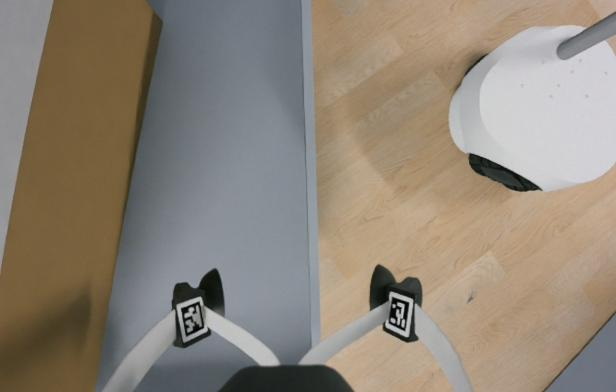

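Emit:
move(r1={"joints":{"lift_m":0.91},"contact_limits":{"lift_m":0.3}}, blocking=false)

Emit:
wait(seconds=1.2)

Emit:
move(r1={"joints":{"gripper_m":-0.022}}, blocking=false)

Emit:
wait(seconds=1.4)

Emit:
move(r1={"base":{"translate_m":-0.5},"joints":{"wrist_roll_rad":1.7},"speeds":{"wrist_roll_rad":0.09},"contact_limits":{"translate_m":0.7},"pace":"slow"}, blocking=false)

Emit:
wait(seconds=6.5, cameras=["r1_wrist_camera","r1_head_left_camera","r1_head_right_camera"])

Scene clock: 333.00 s.
move: r1 moving
r1.base_odometry: x=-2.160 y=+0.329 heading=-2.436
r1.turned_by_wheels: +0.000
r1.turned_by_imu: +0.000
r1.base_tilt: forward=-1.6 right=+1.3
r1.lidar_m: 0.64 1.05 0.70 0.57 0.56 0.79 3.38 0.64 0.58 1.37 2.34 0.56
r1.base_status: not commanded
r1.joint_positions: lift_m=+0.962 arm_m=+0.515 wrist_yaw_rad=-0.002 wrist_pitch_rad=+1.572 wrist_roll_rad=+2.098 gripper_m=+0.070
r1.joint_status: lift_m moving
r1.measured_speeds: translate_m=+0.000 strafe_m=+0.000 rotate_rad=+0.000 lift_m=-0.146 arm_m=+0.000 wrist_yaw_rad=+0.000 wrist_pitch_rad=+0.000 wrist_roll_rad=+0.000
r1.motor_effort: lift_m=+11(22) arm_m=+4(4) wheel_0=-3(3) wheel_1=+1(1) wheel_2=+0(0)
r1.servo_current: wrist_yaw_rad=46(59) wrist_pitch_rad=52(52) wrist_roll_rad=46(65) gripper_m=39(46)
r1.contact_limits: lift_m 0.3
r1.hand_pose: x=+0.6854 y=-0.0874 z=+0.8523 quat_wxyz=(+0.352, +0.613, +0.352, -0.614)
r1.wrist_depth_mm: 186 276 281 282 1098 1078 866 / 200 278 281 283 1060 891 866 / 202 282 281 282 1098 946 878 / 216 279 282 282 1078 1098 1098 / 221 281 282 283 1078 1078 1098 / 236 277 211 282 191 1098 1078 / 248 278 279 143 1078 1078 1098
r2.base_odometry: x=-3.212 y=-0.014 heading=-2.863
r2.turned_by_wheels: +0.000
r2.turned_by_imu: +0.000
r2.base_tilt: forward=-0.7 right=+0.0
r2.lidar_m: 0.37 0.98 0.84 0.96 3.56 4.47 3.53 1.94 1.63 1.61 1.64 1.36
r2.base_status: not commanded
r2.joint_positions: lift_m=+0.800 arm_m=+0.000 wrist_yaw_rad=+0.028 wrist_pitch_rad=+0.001 wrist_roll_rad=+0.000 gripper_m=+0.100
r2.joint_status: not commanded
r2.measured_speeds: all 0
r2.motor_effort: lift_m=+21(21) arm_m=+4(4) wheel_0=+30(31) wheel_1=+2(3) wheel_2=+6(6)
r2.servo_current: wrist_yaw_rad=189(195) wrist_pitch_rad=46(46) wrist_roll_rad=46(59) gripper_m=52(59)
r2.contact_limits: strafe_m 0.8
r2.hand_pose: x=+0.4616 y=-0.0792 z=+0.9777 quat_wxyz=(+1.000, +0.000, +0.001, +0.014)
r2.wrist_depth_mm: - 153 161 277 194 - - / - 153 175 276 198 - - / - 154 160 274 196 - - / - 155 152 312 198 - - / - 156 159 309 199 - - / - 170 157 265 198 - - / - 158 139 - - - -
pictures: none

Scene clock: 333.87 s.
earlier move: r1 done
r1.base_odometry: x=-2.160 y=+0.329 heading=-2.436
r1.turned_by_wheels: +0.000
r1.turned_by_imu: +0.000
r1.base_tilt: forward=-1.6 right=+1.2
r1.lidar_m: 0.63 1.07 0.70 0.60 0.59 0.78 3.38 0.61 0.60 1.35 2.31 0.60
r1.base_status: not commanded
r1.joint_positions: lift_m=+0.911 arm_m=+0.515 wrist_yaw_rad=-0.002 wrist_pitch_rad=+1.570 wrist_roll_rad=+2.098 gripper_m=+0.070
r1.joint_status: all done
r1.measured_speeds: all 0
r1.motor_effort: lift_m=+4(22) arm_m=+4(4) wheel_0=-3(3) wheel_1=+0(1) wheel_2=+0(0)
r1.servo_current: wrist_yaw_rad=46(59) wrist_pitch_rad=39(52) wrist_roll_rad=52(65) gripper_m=46(46)
r1.contact_limits: lift_m 0.3
r1.hand_pose: x=+0.6861 y=-0.0874 z=+0.8010 quat_wxyz=(+0.352, +0.614, +0.352, -0.613)
r1.wrist_depth_mm: 183 234 233 233 1025 1042 798 / 198 234 234 234 1008 891 809 / 204 235 234 234 1042 1008 798 / 210 235 234 233 1008 1025 1008 / 219 235 235 235 1008 1025 1025 / 225 236 224 235 190 1008 1008 / 224 235 234 151 1008 1008 1025
r2.base_odometry: x=-3.212 y=-0.014 heading=-2.863
r2.turned_by_wheels: +0.000
r2.turned_by_imu: +0.000
r2.base_tilt: forward=-0.7 right=+0.0
r2.lidar_m: 0.38 0.99 0.85 0.96 3.58 4.42 3.54 1.88 1.62 1.61 1.64 1.36
r2.base_status: not commanded
r2.joint_positions: lift_m=+0.800 arm_m=+0.000 wrist_yaw_rad=+0.028 wrist_pitch_rad=+0.001 wrist_roll_rad=+0.000 gripper_m=+0.100
r2.joint_status: not commanded
r2.measured_speeds: all 0
r2.on_its_own: wrist_yaw_rad is at rest, and its servo_current (189 mA) is outside its rest range (0 to 104 mA)
r2.motor_effort: lift_m=+21(21) arm_m=+4(4) wheel_0=+30(31) wheel_1=+2(3) wheel_2=+6(6)
r2.servo_current: wrist_yaw_rad=189(195) wrist_pitch_rad=39(46) wrist_roll_rad=39(65) gripper_m=59(65)
r2.contact_limits: strafe_m 0.8
r2.hand_pose: x=+0.4616 y=-0.0792 z=+0.9777 quat_wxyz=(+1.000, +0.000, +0.001, +0.014)
r2.wrist_depth_mm: - 152 161 274 194 - - / - 153 175 274 196 - - / - 154 160 273 196 - - / - 155 152 314 198 - - / - 156 159 307 200 - - / - 170 157 266 197 - - / - 159 139 - - - -
wait: 0.87 of 1.2 s (r1 has come to rest)
pictures: none

Scene clock: 334.37 s.
move: r1 moving
r1.base_odometry: x=-2.160 y=+0.329 heading=-2.436
r1.turned_by_wheels: +0.000
r1.turned_by_imu: +0.000
r1.base_tilt: forward=-1.6 right=+1.3
r1.lidar_m: 0.64 1.06 0.67 0.56 0.60 0.77 3.40 0.63 0.57 1.37 2.32 0.60
r1.base_status: not commanded
r1.joint_positions: lift_m=+0.911 arm_m=+0.515 wrist_yaw_rad=-0.002 wrist_pitch_rad=+1.568 wrist_roll_rad=+2.098 gripper_m=+0.051
r1.joint_status: gripper_m moving
r1.measured_speeds: translate_m=+0.000 strafe_m=+0.000 rotate_rad=+0.000 lift_m=+0.000 arm_m=+0.000 wrist_yaw_rad=+0.000 wrist_pitch_rad=+0.000 wrist_roll_rad=+0.002
r1.motor_effort: lift_m=+4(4) arm_m=+4(4) wheel_0=-3(3) wheel_1=+0(1) wheel_2=+0(0)
r1.servo_current: wrist_yaw_rad=46(59) wrist_pitch_rad=39(46) wrist_roll_rad=46(52) gripper_m=104(104)
r1.contact_limits: lift_m 0.3
r1.hand_pose: x=+0.6865 y=-0.0874 z=+0.8010 quat_wxyz=(+0.352, +0.614, +0.351, -0.613)
r1.wrist_depth_mm: 181 235 233 234 1025 1008 798 / 193 235 235 234 1025 946 798 / 198 236 235 235 1025 991 809 / 206 236 234 233 1042 1025 1025 / 215 234 234 234 1008 1008 1008 / 221 235 208 234 187 1025 1008 / 220 179 235 164 1025 1025 991
r2.base_odometry: x=-3.212 y=-0.014 heading=-2.863
r2.turned_by_wheels: +0.000
r2.turned_by_imu: +0.000
r2.base_tilt: forward=-0.7 right=+0.0
r2.lidar_m: 0.37 0.99 0.83 0.94 3.62 4.44 3.54 1.92 1.61 1.63 1.62 1.37
r2.base_status: not commanded
r2.joint_positions: lift_m=+0.800 arm_m=+0.000 wrist_yaw_rad=+0.028 wrist_pitch_rad=+0.001 wrist_roll_rad=+0.000 gripper_m=+0.100
r2.joint_status: not commanded
r2.measured_speeds: all 0
r2.motor_effort: lift_m=+21(21) arm_m=+4(4) wheel_0=+30(31) wheel_1=+2(2) wheel_2=+6(6)
r2.servo_current: wrist_yaw_rad=189(189) wrist_pitch_rad=39(52) wrist_roll_rad=46(59) gripper_m=46(59)
r2.contact_limits: strafe_m 0.8
r2.hand_pose: x=+0.4616 y=-0.0792 z=+0.9777 quat_wxyz=(+1.000, +0.000, +0.001, +0.014)
r2.wrist_depth_mm: - 152 160 277 193 - - / - 154 175 276 197 - - / - 154 160 273 196 - - / - 155 152 312 198 - - / - 156 159 309 200 - - / - 170 157 265 197 - - / - 159 139 - - - -
pictures: none

Scene clock: 335.53 s.
earlier move: r1 done
r1.base_odometry: x=-2.160 y=+0.329 heading=-2.436
r1.turned_by_wheels: +0.000
r1.turned_by_imu: +0.000
r1.base_tilt: forward=-1.6 right=+1.2
r1.lidar_m: 0.64 1.04 0.69 0.57 0.58 0.78 3.40 0.61 0.58 1.37 2.32 0.59
r1.base_status: not commanded
r1.joint_positions: lift_m=+0.911 arm_m=+0.515 wrist_yaw_rad=-0.002 wrist_pitch_rad=+1.573 wrist_roll_rad=+2.098 gripper_m=-0.021
r1.joint_status: all done
r1.measured_speeds: all 0
r1.motor_effort: lift_m=+9(9) arm_m=+4(4) wheel_0=+0(3) wheel_1=+0(1) wheel_2=+0(0)
r1.servo_current: wrist_yaw_rad=46(65) wrist_pitch_rad=39(59) wrist_roll_rad=46(72) gripper_m=65(176)
r1.contact_limits: lift_m 0.3
r1.hand_pose: x=+0.6850 y=-0.0874 z=+0.8006 quat_wxyz=(+0.351, +0.613, +0.352, -0.614)
r1.wrist_depth_mm: 198 229 229 229 1025 1025 831 / 200 227 229 229 1008 866 809 / 211 228 229 229 1008 917 809 / 218 228 229 229 1042 1042 1042 / 226 226 228 229 1042 1042 1042 / 226 226 189 200 182 1025 1025 / 226 226 228 159 1008 135 1025
r2.base_odometry: x=-3.212 y=-0.014 heading=-2.863
r2.turned_by_wheels: +0.000
r2.turned_by_imu: +0.000
r2.base_tilt: forward=-0.7 right=-0.1
r2.lidar_m: 0.37 1.01 0.83 0.98 3.59 4.43 3.54 1.92 1.64 1.59 1.64 1.39
r2.base_status: not commanded
r2.joint_positions: lift_m=+0.800 arm_m=+0.000 wrist_yaw_rad=+0.028 wrist_pitch_rad=+0.001 wrist_roll_rad=+0.000 gripper_m=+0.100
r2.joint_status: not commanded
r2.measured_speeds: all 0
r2.on_its_own: wrist_yaw_rad is at rest, and its servo_current (182 mA) is outside its rest range (0 to 104 mA)
r2.motor_effort: lift_m=+21(21) arm_m=+4(4) wheel_0=+30(31) wheel_1=+2(3) wheel_2=+6(6)
r2.servo_current: wrist_yaw_rad=182(195) wrist_pitch_rad=33(52) wrist_roll_rad=46(59) gripper_m=59(59)
r2.contact_limits: strafe_m 0.8
r2.hand_pose: x=+0.4616 y=-0.0792 z=+0.9777 quat_wxyz=(+1.000, +0.000, +0.001, +0.014)
r2.wrist_depth_mm: - 153 160 279 193 - - / - 153 175 274 196 - - / - 154 160 273 196 - - / - 155 152 312 198 - - / - 156 158 309 199 - - / - 170 157 266 198 - - / - 159 139 - - - -
wait: 1.17 of 1.4 s (r1 has come to rest)
pictures: none

Scene clock: 336.03 s.
move: r1 moving
r1.base_odometry: x=-2.150 y=+0.337 heading=-2.436
r1.turned_by_wheels: +0.000
r1.turned_by_imu: +0.000
r1.base_tilt: forward=-1.6 right=+1.3
r1.lidar_m: 0.65 1.05 0.66 0.57 0.59 0.80 3.38 0.62 0.58 1.34 2.31 0.57
r1.base_status: translate_m moving
r1.joint_positions: lift_m=+0.911 arm_m=+0.515 wrist_yaw_rad=-0.002 wrist_pitch_rad=+1.572 wrist_roll_rad=+2.063 gripper_m=-0.021
r1.joint_status: wrist_roll_rad moving
r1.measured_speeds: translate_m=-0.048 strafe_m=+0.001 rotate_rad=+0.000 lift_m=+0.000 arm_m=+0.000 wrist_yaw_rad=+0.000 wrist_pitch_rad=-0.005 wrist_roll_rad=-0.090
r1.motor_effort: lift_m=+9(9) arm_m=+4(4) wheel_0=+0(2) wheel_1=-3(3) wheel_2=+7(9)
r1.servo_current: wrist_yaw_rad=59(59) wrist_pitch_rad=39(46) wrist_roll_rad=26(98) gripper_m=59(65)
r1.contact_limits: lift_m 0.3; translate_m 0.7
r1.hand_pose: x=+0.6853 y=-0.0874 z=+0.8006 quat_wxyz=(+0.362, +0.607, +0.363, -0.608)
r1.wrist_depth_mm: 199 228 230 229 1025 1025 809 / 207 229 229 230 1025 866 820 / 215 229 229 230 1008 960 809 / 223 229 229 229 1042 1042 1008 / 229 229 229 229 1008 1025 1008 / 229 229 189 195 1008 1025 1025 / 229 228 229 148 1025 1008 1042
r2.base_odometry: x=-3.212 y=-0.014 heading=-2.863
r2.turned_by_wheels: +0.000
r2.turned_by_imu: +0.000
r2.base_tilt: forward=-0.7 right=-0.1
r2.lidar_m: 0.35 0.99 0.87 0.96 3.60 4.42 3.53 1.93 1.62 1.62 1.60 1.36
r2.base_status: not commanded
r2.joint_positions: lift_m=+0.800 arm_m=+0.000 wrist_yaw_rad=+0.028 wrist_pitch_rad=+0.001 wrist_roll_rad=+0.000 gripper_m=+0.100
r2.joint_status: not commanded
r2.measured_speeds: all 0
r2.motor_effort: lift_m=+21(21) arm_m=+4(4) wheel_0=+30(31) wheel_1=+2(2) wheel_2=+6(6)
r2.servo_current: wrist_yaw_rad=189(189) wrist_pitch_rad=39(46) wrist_roll_rad=33(59) gripper_m=52(65)
r2.contact_limits: strafe_m 0.8
r2.hand_pose: x=+0.4616 y=-0.0792 z=+0.9777 quat_wxyz=(+1.000, +0.000, +0.001, +0.014)
r2.wrist_depth_mm: - 152 161 276 193 - - / - 153 175 276 197 - - / - 154 160 273 196 - - / - 155 152 310 199 - - / - 156 159 309 199 - - / - 160 157 267 198 - - / - 158 140 - - - -
pictures: none

Scene clock: 341.83 s.
earlier move: r1 done
r1.base_odometry: x=-1.779 y=+0.653 heading=-2.437
r1.turned_by_wheels: -0.001
r1.turned_by_imu: -0.004
r1.base_tilt: forward=-1.6 right=+1.3
r1.lidar_m: 0.64 0.94 0.57 0.51 2.48 3.03 2.88 2.94 2.48 0.40 2.36 0.75
r1.base_status: done
r1.joint_positions: lift_m=+0.910 arm_m=+0.515 wrist_yaw_rad=+0.001 wrist_pitch_rad=+1.564 wrist_roll_rad=+1.701 gripper_m=-0.021
r1.joint_status: all done
r1.measured_speeds: all 0
r1.motor_effort: lift_m=+14(14) arm_m=-4(4) wheel_0=-7(18) wheel_1=-3(12) wheel_2=+3(10)
r1.servo_current: wrist_yaw_rad=52(85) wrist_pitch_rad=52(78) wrist_roll_rad=46(98) gripper_m=52(65)
r1.contact_limits: lift_m 0.3; translate_m 0.7
r1.hand_pose: x=+0.6881 y=-0.0874 z=+0.8002 quat_wxyz=(+0.468, +0.533, +0.465, -0.529)
r1.wrist_depth_mm: 231 230 1025 1025 1008 1008 904 / 229 230 231 1025 1008 1025 991 / 232 230 199 991 1008 1025 991 / 230 230 217 1025 1008 1008 809 / 230 230 229 1008 1025 1025 809 / 230 230 196 189 181 1025 1008 / 231 154 230 160 179 1008 1008
r2.base_odometry: x=-3.212 y=-0.014 heading=-2.863
r2.turned_by_wheels: +0.000
r2.turned_by_imu: +0.001
r2.base_tilt: forward=-0.7 right=+0.0
r2.lidar_m: 0.35 0.93 0.67 3.13 3.59 4.46 3.53 1.93 1.64 1.62 1.63 1.36
r2.base_status: not commanded
r2.joint_positions: lift_m=+0.800 arm_m=+0.000 wrist_yaw_rad=+0.028 wrist_pitch_rad=+0.001 wrist_roll_rad=+0.000 gripper_m=+0.100
r2.joint_status: not commanded
r2.measured_speeds: all 0
r2.on_its_own: wrist_yaw_rad is at rest, and its servo_current (176 mA) is outside its rest range (0 to 104 mA)
r2.motor_effort: lift_m=+21(21) arm_m=+4(4) wheel_0=+30(31) wheel_1=+2(3) wheel_2=+6(7)
r2.servo_current: wrist_yaw_rad=176(202) wrist_pitch_rad=39(52) wrist_roll_rad=46(65) gripper_m=59(65)
r2.contact_limits: strafe_m 0.8
r2.hand_pose: x=+0.4616 y=-0.0792 z=+0.9777 quat_wxyz=(+1.000, +0.000, +0.001, +0.014)
r2.wrist_depth_mm: - 152 160 277 193 - - / - 153 175 273 197 - - / 798 154 160 273 196 - - / - 154 152 312 199 - - / - 156 159 309 199 - - / - 160 158 266 198 - - / - 158 139 - - - -
wait: 5.80 of 6.5 s (r1 has come to rest)
pictures: r1_head_left_camera, r1_head_right_camera, r1_wrist_camera
Images, in order (width x height): r1_head_left_camera 420x672, r1_head_right_camera 420x672, r1_wrist_camera 616x392.

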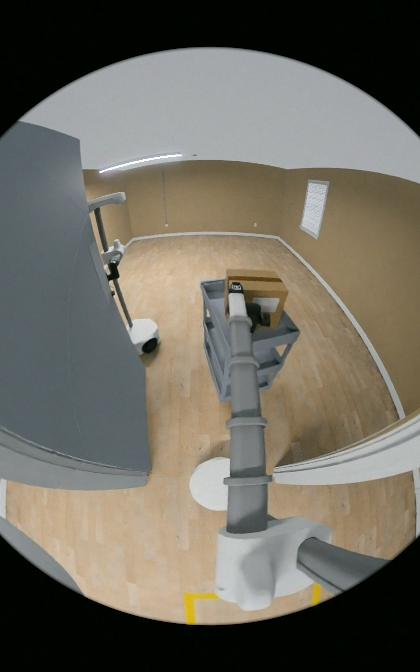

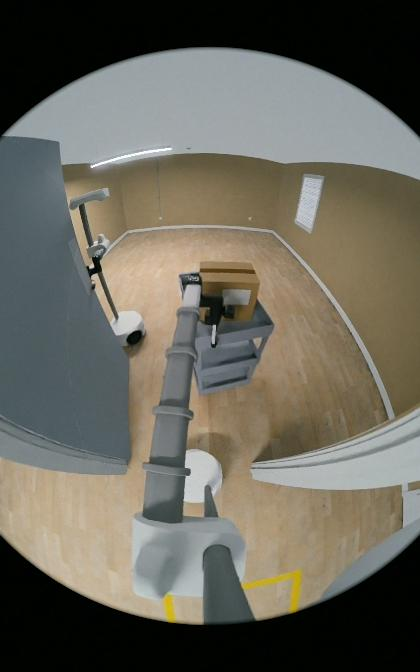

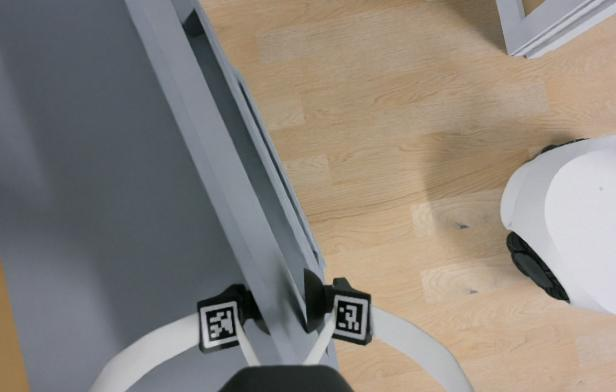

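Emit:
move(r1={"base":{"translate_m":-0.4,"strafe_m":0.09},"joints":{"wrist_roll_rad":1.85},"speeds":{"wrist_roll_rad":0.06},"contact_limits":{"translate_m":0.7},"pace":"slow"}, blocking=false)

Emit:
wait(seconds=5.5, cameras=["r1_wrist_camera","r1_head_left_camera","r1_head_right_camera"])

Scene clock: 350.47 s.
move: r1 moving
r1.base_odometry: x=-1.768 y=+0.659 heading=-2.437
r1.turned_by_wheels: -0.001
r1.turned_by_imu: -0.001
r1.base_tilt: forward=-1.6 right=+1.3
r1.lidar_m: 0.65 0.96 0.54 0.52 2.48 3.03 2.86 2.93 2.44 0.42 2.38 0.76
r1.base_status: translate_m moving; strafe_m moving
r1.joint_positions: lift_m=+0.910 arm_m=+0.515 wrist_yaw_rad=+0.001 wrist_pitch_rad=+1.561 wrist_roll_rad=+1.721 gripper_m=-0.021
r1.joint_status: wrist_roll_rad moving
r1.measured_speeds: translate_m=-0.048 strafe_m=+0.010 rotate_rad=+0.001 lift_m=+0.000 arm_m=+0.000 wrist_yaw_rad=+0.002 wrist_pitch_rad=-0.008 wrist_roll_rad=+0.060
r1.motor_effort: lift_m=+14(14) arm_m=-4(4) wheel_0=-9(11) wheel_1=-4(6) wheel_2=+8(8)
r1.servo_current: wrist_yaw_rad=46(72) wrist_pitch_rad=59(59) wrist_roll_rad=39(72) gripper_m=65(65)
r1.contact_limits: lift_m 0.3; translate_m 0.7
r1.hand_pose: x=+0.6887 y=-0.0874 z=+0.8002 quat_wxyz=(+0.464, +0.538, +0.459, -0.533)
r1.wrist_depth_mm: 232 230 1025 1025 1008 1008 976 / 233 229 484 1025 1008 1025 991 / 232 232 189 1008 1025 1008 991 / 232 230 204 1025 991 1025 788 / 232 231 230 1008 1042 991 798 / 233 230 183 186 181 1008 1008 / 233 158 230 167 991 991 991
r2.base_odometry: x=-3.212 y=-0.014 heading=-2.863
r2.turned_by_wheels: +0.000
r2.turned_by_imu: +0.000
r2.base_tilt: forward=-0.7 right=+0.0
r2.lidar_m: 0.36 0.92 0.70 3.14 3.58 4.45 3.53 1.94 1.63 1.63 1.61 1.37
r2.base_status: not commanded
r2.joint_positions: lift_m=+0.800 arm_m=+0.000 wrist_yaw_rad=+0.028 wrist_pitch_rad=+0.001 wrist_roll_rad=+0.000 gripper_m=+0.100
r2.joint_status: not commanded
r2.measured_speeds: all 0
r2.motor_effort: lift_m=+21(21) arm_m=+4(4) wheel_0=+30(31) wheel_1=+2(3) wheel_2=+6(6)
r2.servo_current: wrist_yaw_rad=169(182) wrist_pitch_rad=39(46) wrist_roll_rad=33(52) gripper_m=52(65)
r2.contact_limits: strafe_m 0.8
r2.hand_pose: x=+0.4616 y=-0.0792 z=+0.9777 quat_wxyz=(+1.000, +0.000, +0.001, +0.014)
r2.wrist_depth_mm: - 151 160 277 194 - - / - 152 175 274 196 - - / 788 154 160 273 196 - - / - 154 153 314 198 - - / - 156 159 309 200 - - / - 160 157 266 197 - - / - 158 140 - - - -
pictures: none

Scene clock: 355.33 s.
earlier move: r1 done
r1.base_odometry: x=-1.416 y=+0.843 heading=-2.438
r1.turned_by_wheels: -0.001
r1.turned_by_imu: -0.004
r1.base_tilt: forward=-1.6 right=+1.3
r1.lidar_m: 0.65 0.63 0.54 1.06 2.35 2.62 2.48 2.53 2.57 1.78 0.62 0.72
r1.base_status: done
r1.joint_positions: lift_m=+0.910 arm_m=+0.515 wrist_yaw_rad=+0.001 wrist_pitch_rad=+1.566 wrist_roll_rad=+1.845 gripper_m=-0.021
r1.joint_status: all done
r1.measured_speeds: all 0
r1.motor_effort: lift_m=+14(14) arm_m=-4(4) wheel_0=-10(14) wheel_1=-4(9) wheel_2=-1(8)
r1.servo_current: wrist_yaw_rad=46(72) wrist_pitch_rad=39(65) wrist_roll_rad=46(85) gripper_m=59(65)
r1.contact_limits: lift_m 0.3; translate_m 0.7
r1.hand_pose: x=+0.6874 y=-0.0874 z=+0.8002 quat_wxyz=(+0.428, +0.565, +0.426, -0.562)
r1.wrist_depth_mm: 231 231 1025 1008 1008 991 1008 / 231 231 488 1042 1042 1008 1008 / 230 229 193 991 991 1008 809 / 230 230 202 1025 1025 1008 798 / 230 230 229 1008 1008 1008 891 / 230 230 195 189 181 1025 1025 / 230 154 229 160 1008 128 1025
r2.base_odometry: x=-3.212 y=-0.014 heading=-2.863
r2.turned_by_wheels: +0.000
r2.turned_by_imu: +0.001
r2.base_tilt: forward=-0.7 right=+0.0
r2.lidar_m: 0.38 0.85 0.96 3.13 3.60 4.45 3.52 1.94 1.62 1.62 1.66 1.36
r2.base_status: not commanded
r2.joint_positions: lift_m=+0.800 arm_m=+0.000 wrist_yaw_rad=+0.028 wrist_pitch_rad=+0.001 wrist_roll_rad=+0.000 gripper_m=+0.100
r2.joint_status: not commanded
r2.measured_speeds: all 0
r2.on_its_own: wrist_yaw_rad is at rest, and its servo_current (189 mA) is outside its rest range (0 to 104 mA)
r2.motor_effort: lift_m=+21(21) arm_m=+4(4) wheel_0=+31(31) wheel_1=+2(3) wheel_2=+6(6)
r2.servo_current: wrist_yaw_rad=189(202) wrist_pitch_rad=39(46) wrist_roll_rad=46(59) gripper_m=65(65)
r2.contact_limits: strafe_m 0.8
r2.hand_pose: x=+0.4616 y=-0.0792 z=+0.9777 quat_wxyz=(+1.000, +0.000, +0.001, +0.014)
r2.wrist_depth_mm: - 151 160 277 193 - - / - 152 175 273 196 - - / - 153 160 273 196 - - / 809 155 153 314 198 - - / 788 156 158 309 199 - - / 627 160 157 266 197 - - / - 158 140 - - - -
wait: 4.87 of 5.5 s (r1 has come to rest)
pictures: r1_head_left_camera, r1_head_right_camera, r1_wrist_camera
Images, in order (width x height): r1_head_left_camera 420x672, r1_head_right_camera 420x672, r1_wrist_camera 616x392.

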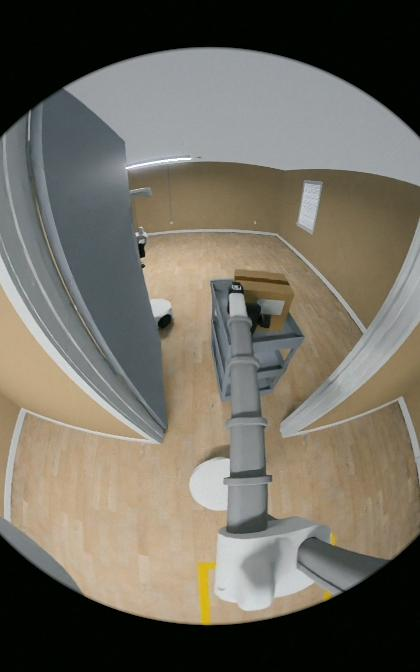

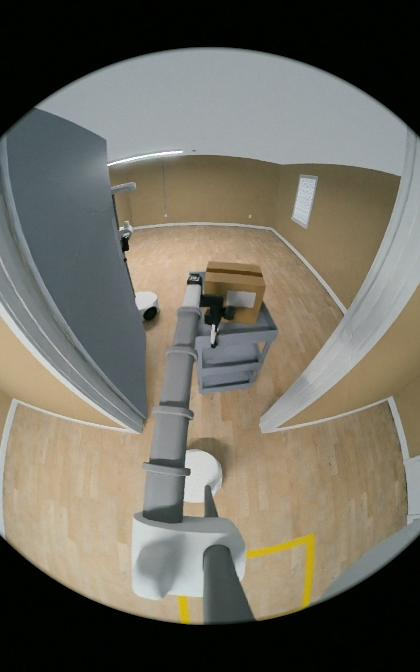

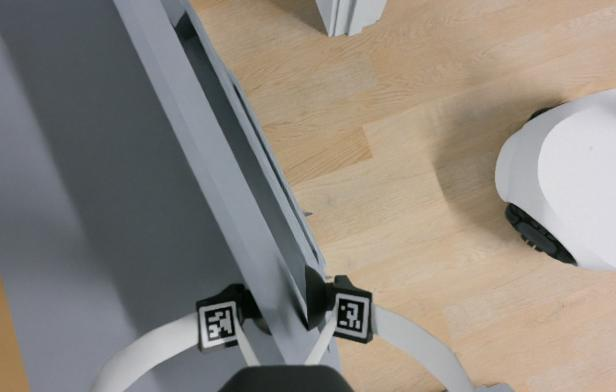

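Emit:
move(r1={"base":{"translate_m":-0.75},"joints":{"wrist_roll_rad":1.95},"speeds":{"wrist_roll_rad":0.05},"contact_limits":{"translate_m":0.7},"pace":"slow"}, blocking=false)

Emit:
wait(seconds=4.5, cameras=["r1_head_left_camera","r1_wrist_camera"])

Emit:
wait(seconds=5, cameras=["r1_wrist_camera","r1_head_left_camera","r1_head_right_camera"])

Scene clock: 362.27 s.
move: r1 moving
r1.base_odometry: x=-1.406 y=+0.851 heading=-2.439
r1.turned_by_wheels: -0.001
r1.turned_by_imu: -0.001
r1.base_tilt: forward=-1.6 right=+1.3
r1.lidar_m: 0.66 0.60 0.55 1.07 2.36 2.59 2.47 2.54 2.56 1.85 0.66 0.71
r1.base_status: translate_m moving
r1.joint_positions: lift_m=+0.910 arm_m=+0.515 wrist_yaw_rad=+0.001 wrist_pitch_rad=+1.563 wrist_roll_rad=+1.866 gripper_m=-0.021
r1.joint_status: wrist_roll_rad moving
r1.measured_speeds: translate_m=-0.049 strafe_m=+0.000 rotate_rad=+0.001 lift_m=+0.000 arm_m=+0.000 wrist_yaw_rad=+0.000 wrist_pitch_rad=-0.012 wrist_roll_rad=+0.049
r1.motor_effort: lift_m=+14(14) arm_m=-4(4) wheel_0=-11(11) wheel_1=-8(8) wheel_2=+5(7)
r1.servo_current: wrist_yaw_rad=46(65) wrist_pitch_rad=46(52) wrist_roll_rad=59(85) gripper_m=59(59)
r1.contact_limits: lift_m 0.3; translate_m 0.7
r1.hand_pose: x=+0.6883 y=-0.0874 z=+0.8002 quat_wxyz=(+0.423, +0.570, +0.420, -0.566)
r1.wrist_depth_mm: 231 213 991 1025 1008 1008 991 / 231 230 1008 1025 1008 1008 991 / 231 230 201 1025 1025 1008 798 / 232 231 208 1008 1025 991 809 / 232 231 229 1008 1025 991 1008 / 231 231 188 189 181 1008 991 / 231 157 229 164 991 1025 1008
r2.base_odometry: x=-3.212 y=-0.014 heading=-2.863
r2.turned_by_wheels: +0.000
r2.turned_by_imu: +0.000
r2.base_tilt: forward=-0.7 right=+0.0
r2.lidar_m: 0.37 0.85 0.96 3.13 3.59 4.45 3.55 1.92 1.62 1.62 1.65 1.38
r2.base_status: not commanded
r2.joint_positions: lift_m=+0.800 arm_m=+0.000 wrist_yaw_rad=+0.028 wrist_pitch_rad=+0.001 wrist_roll_rad=+0.000 gripper_m=+0.100
r2.joint_status: not commanded
r2.measured_speeds: all 0
r2.motor_effort: lift_m=+21(21) arm_m=+4(4) wheel_0=+30(31) wheel_1=+2(3) wheel_2=+6(6)
r2.servo_current: wrist_yaw_rad=189(195) wrist_pitch_rad=39(46) wrist_roll_rad=46(59) gripper_m=52(59)
r2.contact_limits: strafe_m 0.8
r2.hand_pose: x=+0.4616 y=-0.0792 z=+0.9777 quat_wxyz=(+1.000, +0.000, +0.001, +0.014)
r2.wrist_depth_mm: - 151 160 278 194 - - / - 153 175 274 197 - - / - 153 160 273 196 - - / 820 155 152 312 198 - - / 788 156 159 309 199 - - / 627 159 157 266 197 - - / - 159 139 - - - -
pictures: none

Scene clock: 366.77 s.
earlier move: r1 moving
r1.base_odometry: x=-1.073 y=+1.134 heading=-2.437
r1.turned_by_wheels: +0.002
r1.turned_by_imu: +0.005
r1.base_tilt: forward=-1.6 right=+1.3
r1.lidar_m: 0.64 0.84 1.03 2.25 2.32 2.14 2.01 2.10 2.58 2.43 1.20 0.74
r1.base_status: translate_m moving
r1.joint_positions: lift_m=+0.910 arm_m=+0.515 wrist_yaw_rad=+0.001 wrist_pitch_rad=+1.562 wrist_roll_rad=+1.944 gripper_m=-0.021
r1.joint_status: all done
r1.measured_speeds: translate_m=-0.100 strafe_m=+0.001 rotate_rad=+0.003 lift_m=+0.000 arm_m=+0.000 wrist_yaw_rad=+0.000 wrist_pitch_rad=+0.000 wrist_roll_rad=+0.000
r1.motor_effort: lift_m=+14(14) arm_m=-4(4) wheel_0=+0(11) wheel_1=-1(9) wheel_2=+10(14)
r1.servo_current: wrist_yaw_rad=52(72) wrist_pitch_rad=52(59) wrist_roll_rad=46(85) gripper_m=59(65)
r1.contact_limits: lift_m 0.3; translate_m 0.7
r1.hand_pose: x=+0.6885 y=-0.0874 z=+0.8002 quat_wxyz=(+0.401, +0.586, +0.397, -0.581)
r1.wrist_depth_mm: 229 206 1025 1008 1008 1008 991 / 228 198 1025 1008 1025 1025 798 / 229 229 226 1025 1008 991 788 / 230 229 193 1008 1025 1008 809 / 229 229 229 1008 1025 1008 1025 / 230 230 205 198 180 1025 1008 / 230 154 230 159 1025 1008 1008
r2.base_odometry: x=-3.212 y=-0.014 heading=-2.863
r2.turned_by_wheels: +0.000
r2.turned_by_imu: +0.001
r2.base_tilt: forward=-0.7 right=+0.0
r2.lidar_m: 0.38 1.13 2.68 3.14 3.60 4.43 3.55 1.92 1.62 1.61 1.63 1.39
r2.base_status: not commanded
r2.joint_positions: lift_m=+0.800 arm_m=+0.000 wrist_yaw_rad=+0.028 wrist_pitch_rad=+0.001 wrist_roll_rad=+0.000 gripper_m=+0.100
r2.joint_status: not commanded
r2.measured_speeds: all 0
r2.motor_effort: lift_m=+21(21) arm_m=+4(4) wheel_0=+30(31) wheel_1=+2(3) wheel_2=+6(7)
r2.servo_current: wrist_yaw_rad=189(202) wrist_pitch_rad=46(52) wrist_roll_rad=33(59) gripper_m=46(65)
r2.contact_limits: strafe_m 0.8
r2.hand_pose: x=+0.4616 y=-0.0792 z=+0.9777 quat_wxyz=(+1.000, +0.000, +0.001, +0.014)
r2.wrist_depth_mm: - 152 160 277 193 - - / - 153 175 274 197 - - / - 153 160 273 196 - - / - 154 152 314 198 - - / - 156 159 307 199 - - / - 160 157 266 198 - - / - 158 140 - - - -
wait: 4.50 s; no rest
Images, in order (width x height): r1_head_left_camera 420x672, r1_wrist_camera 616x392.

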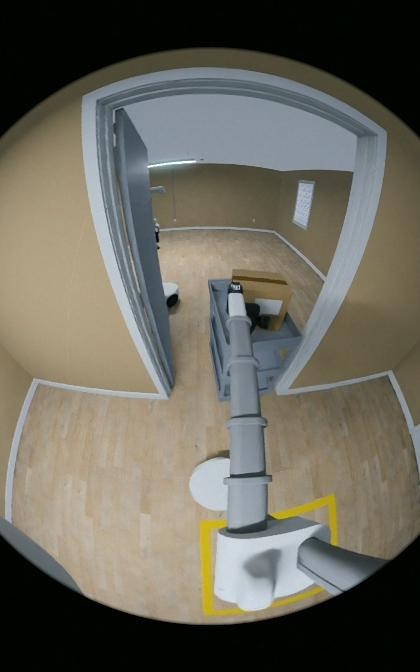

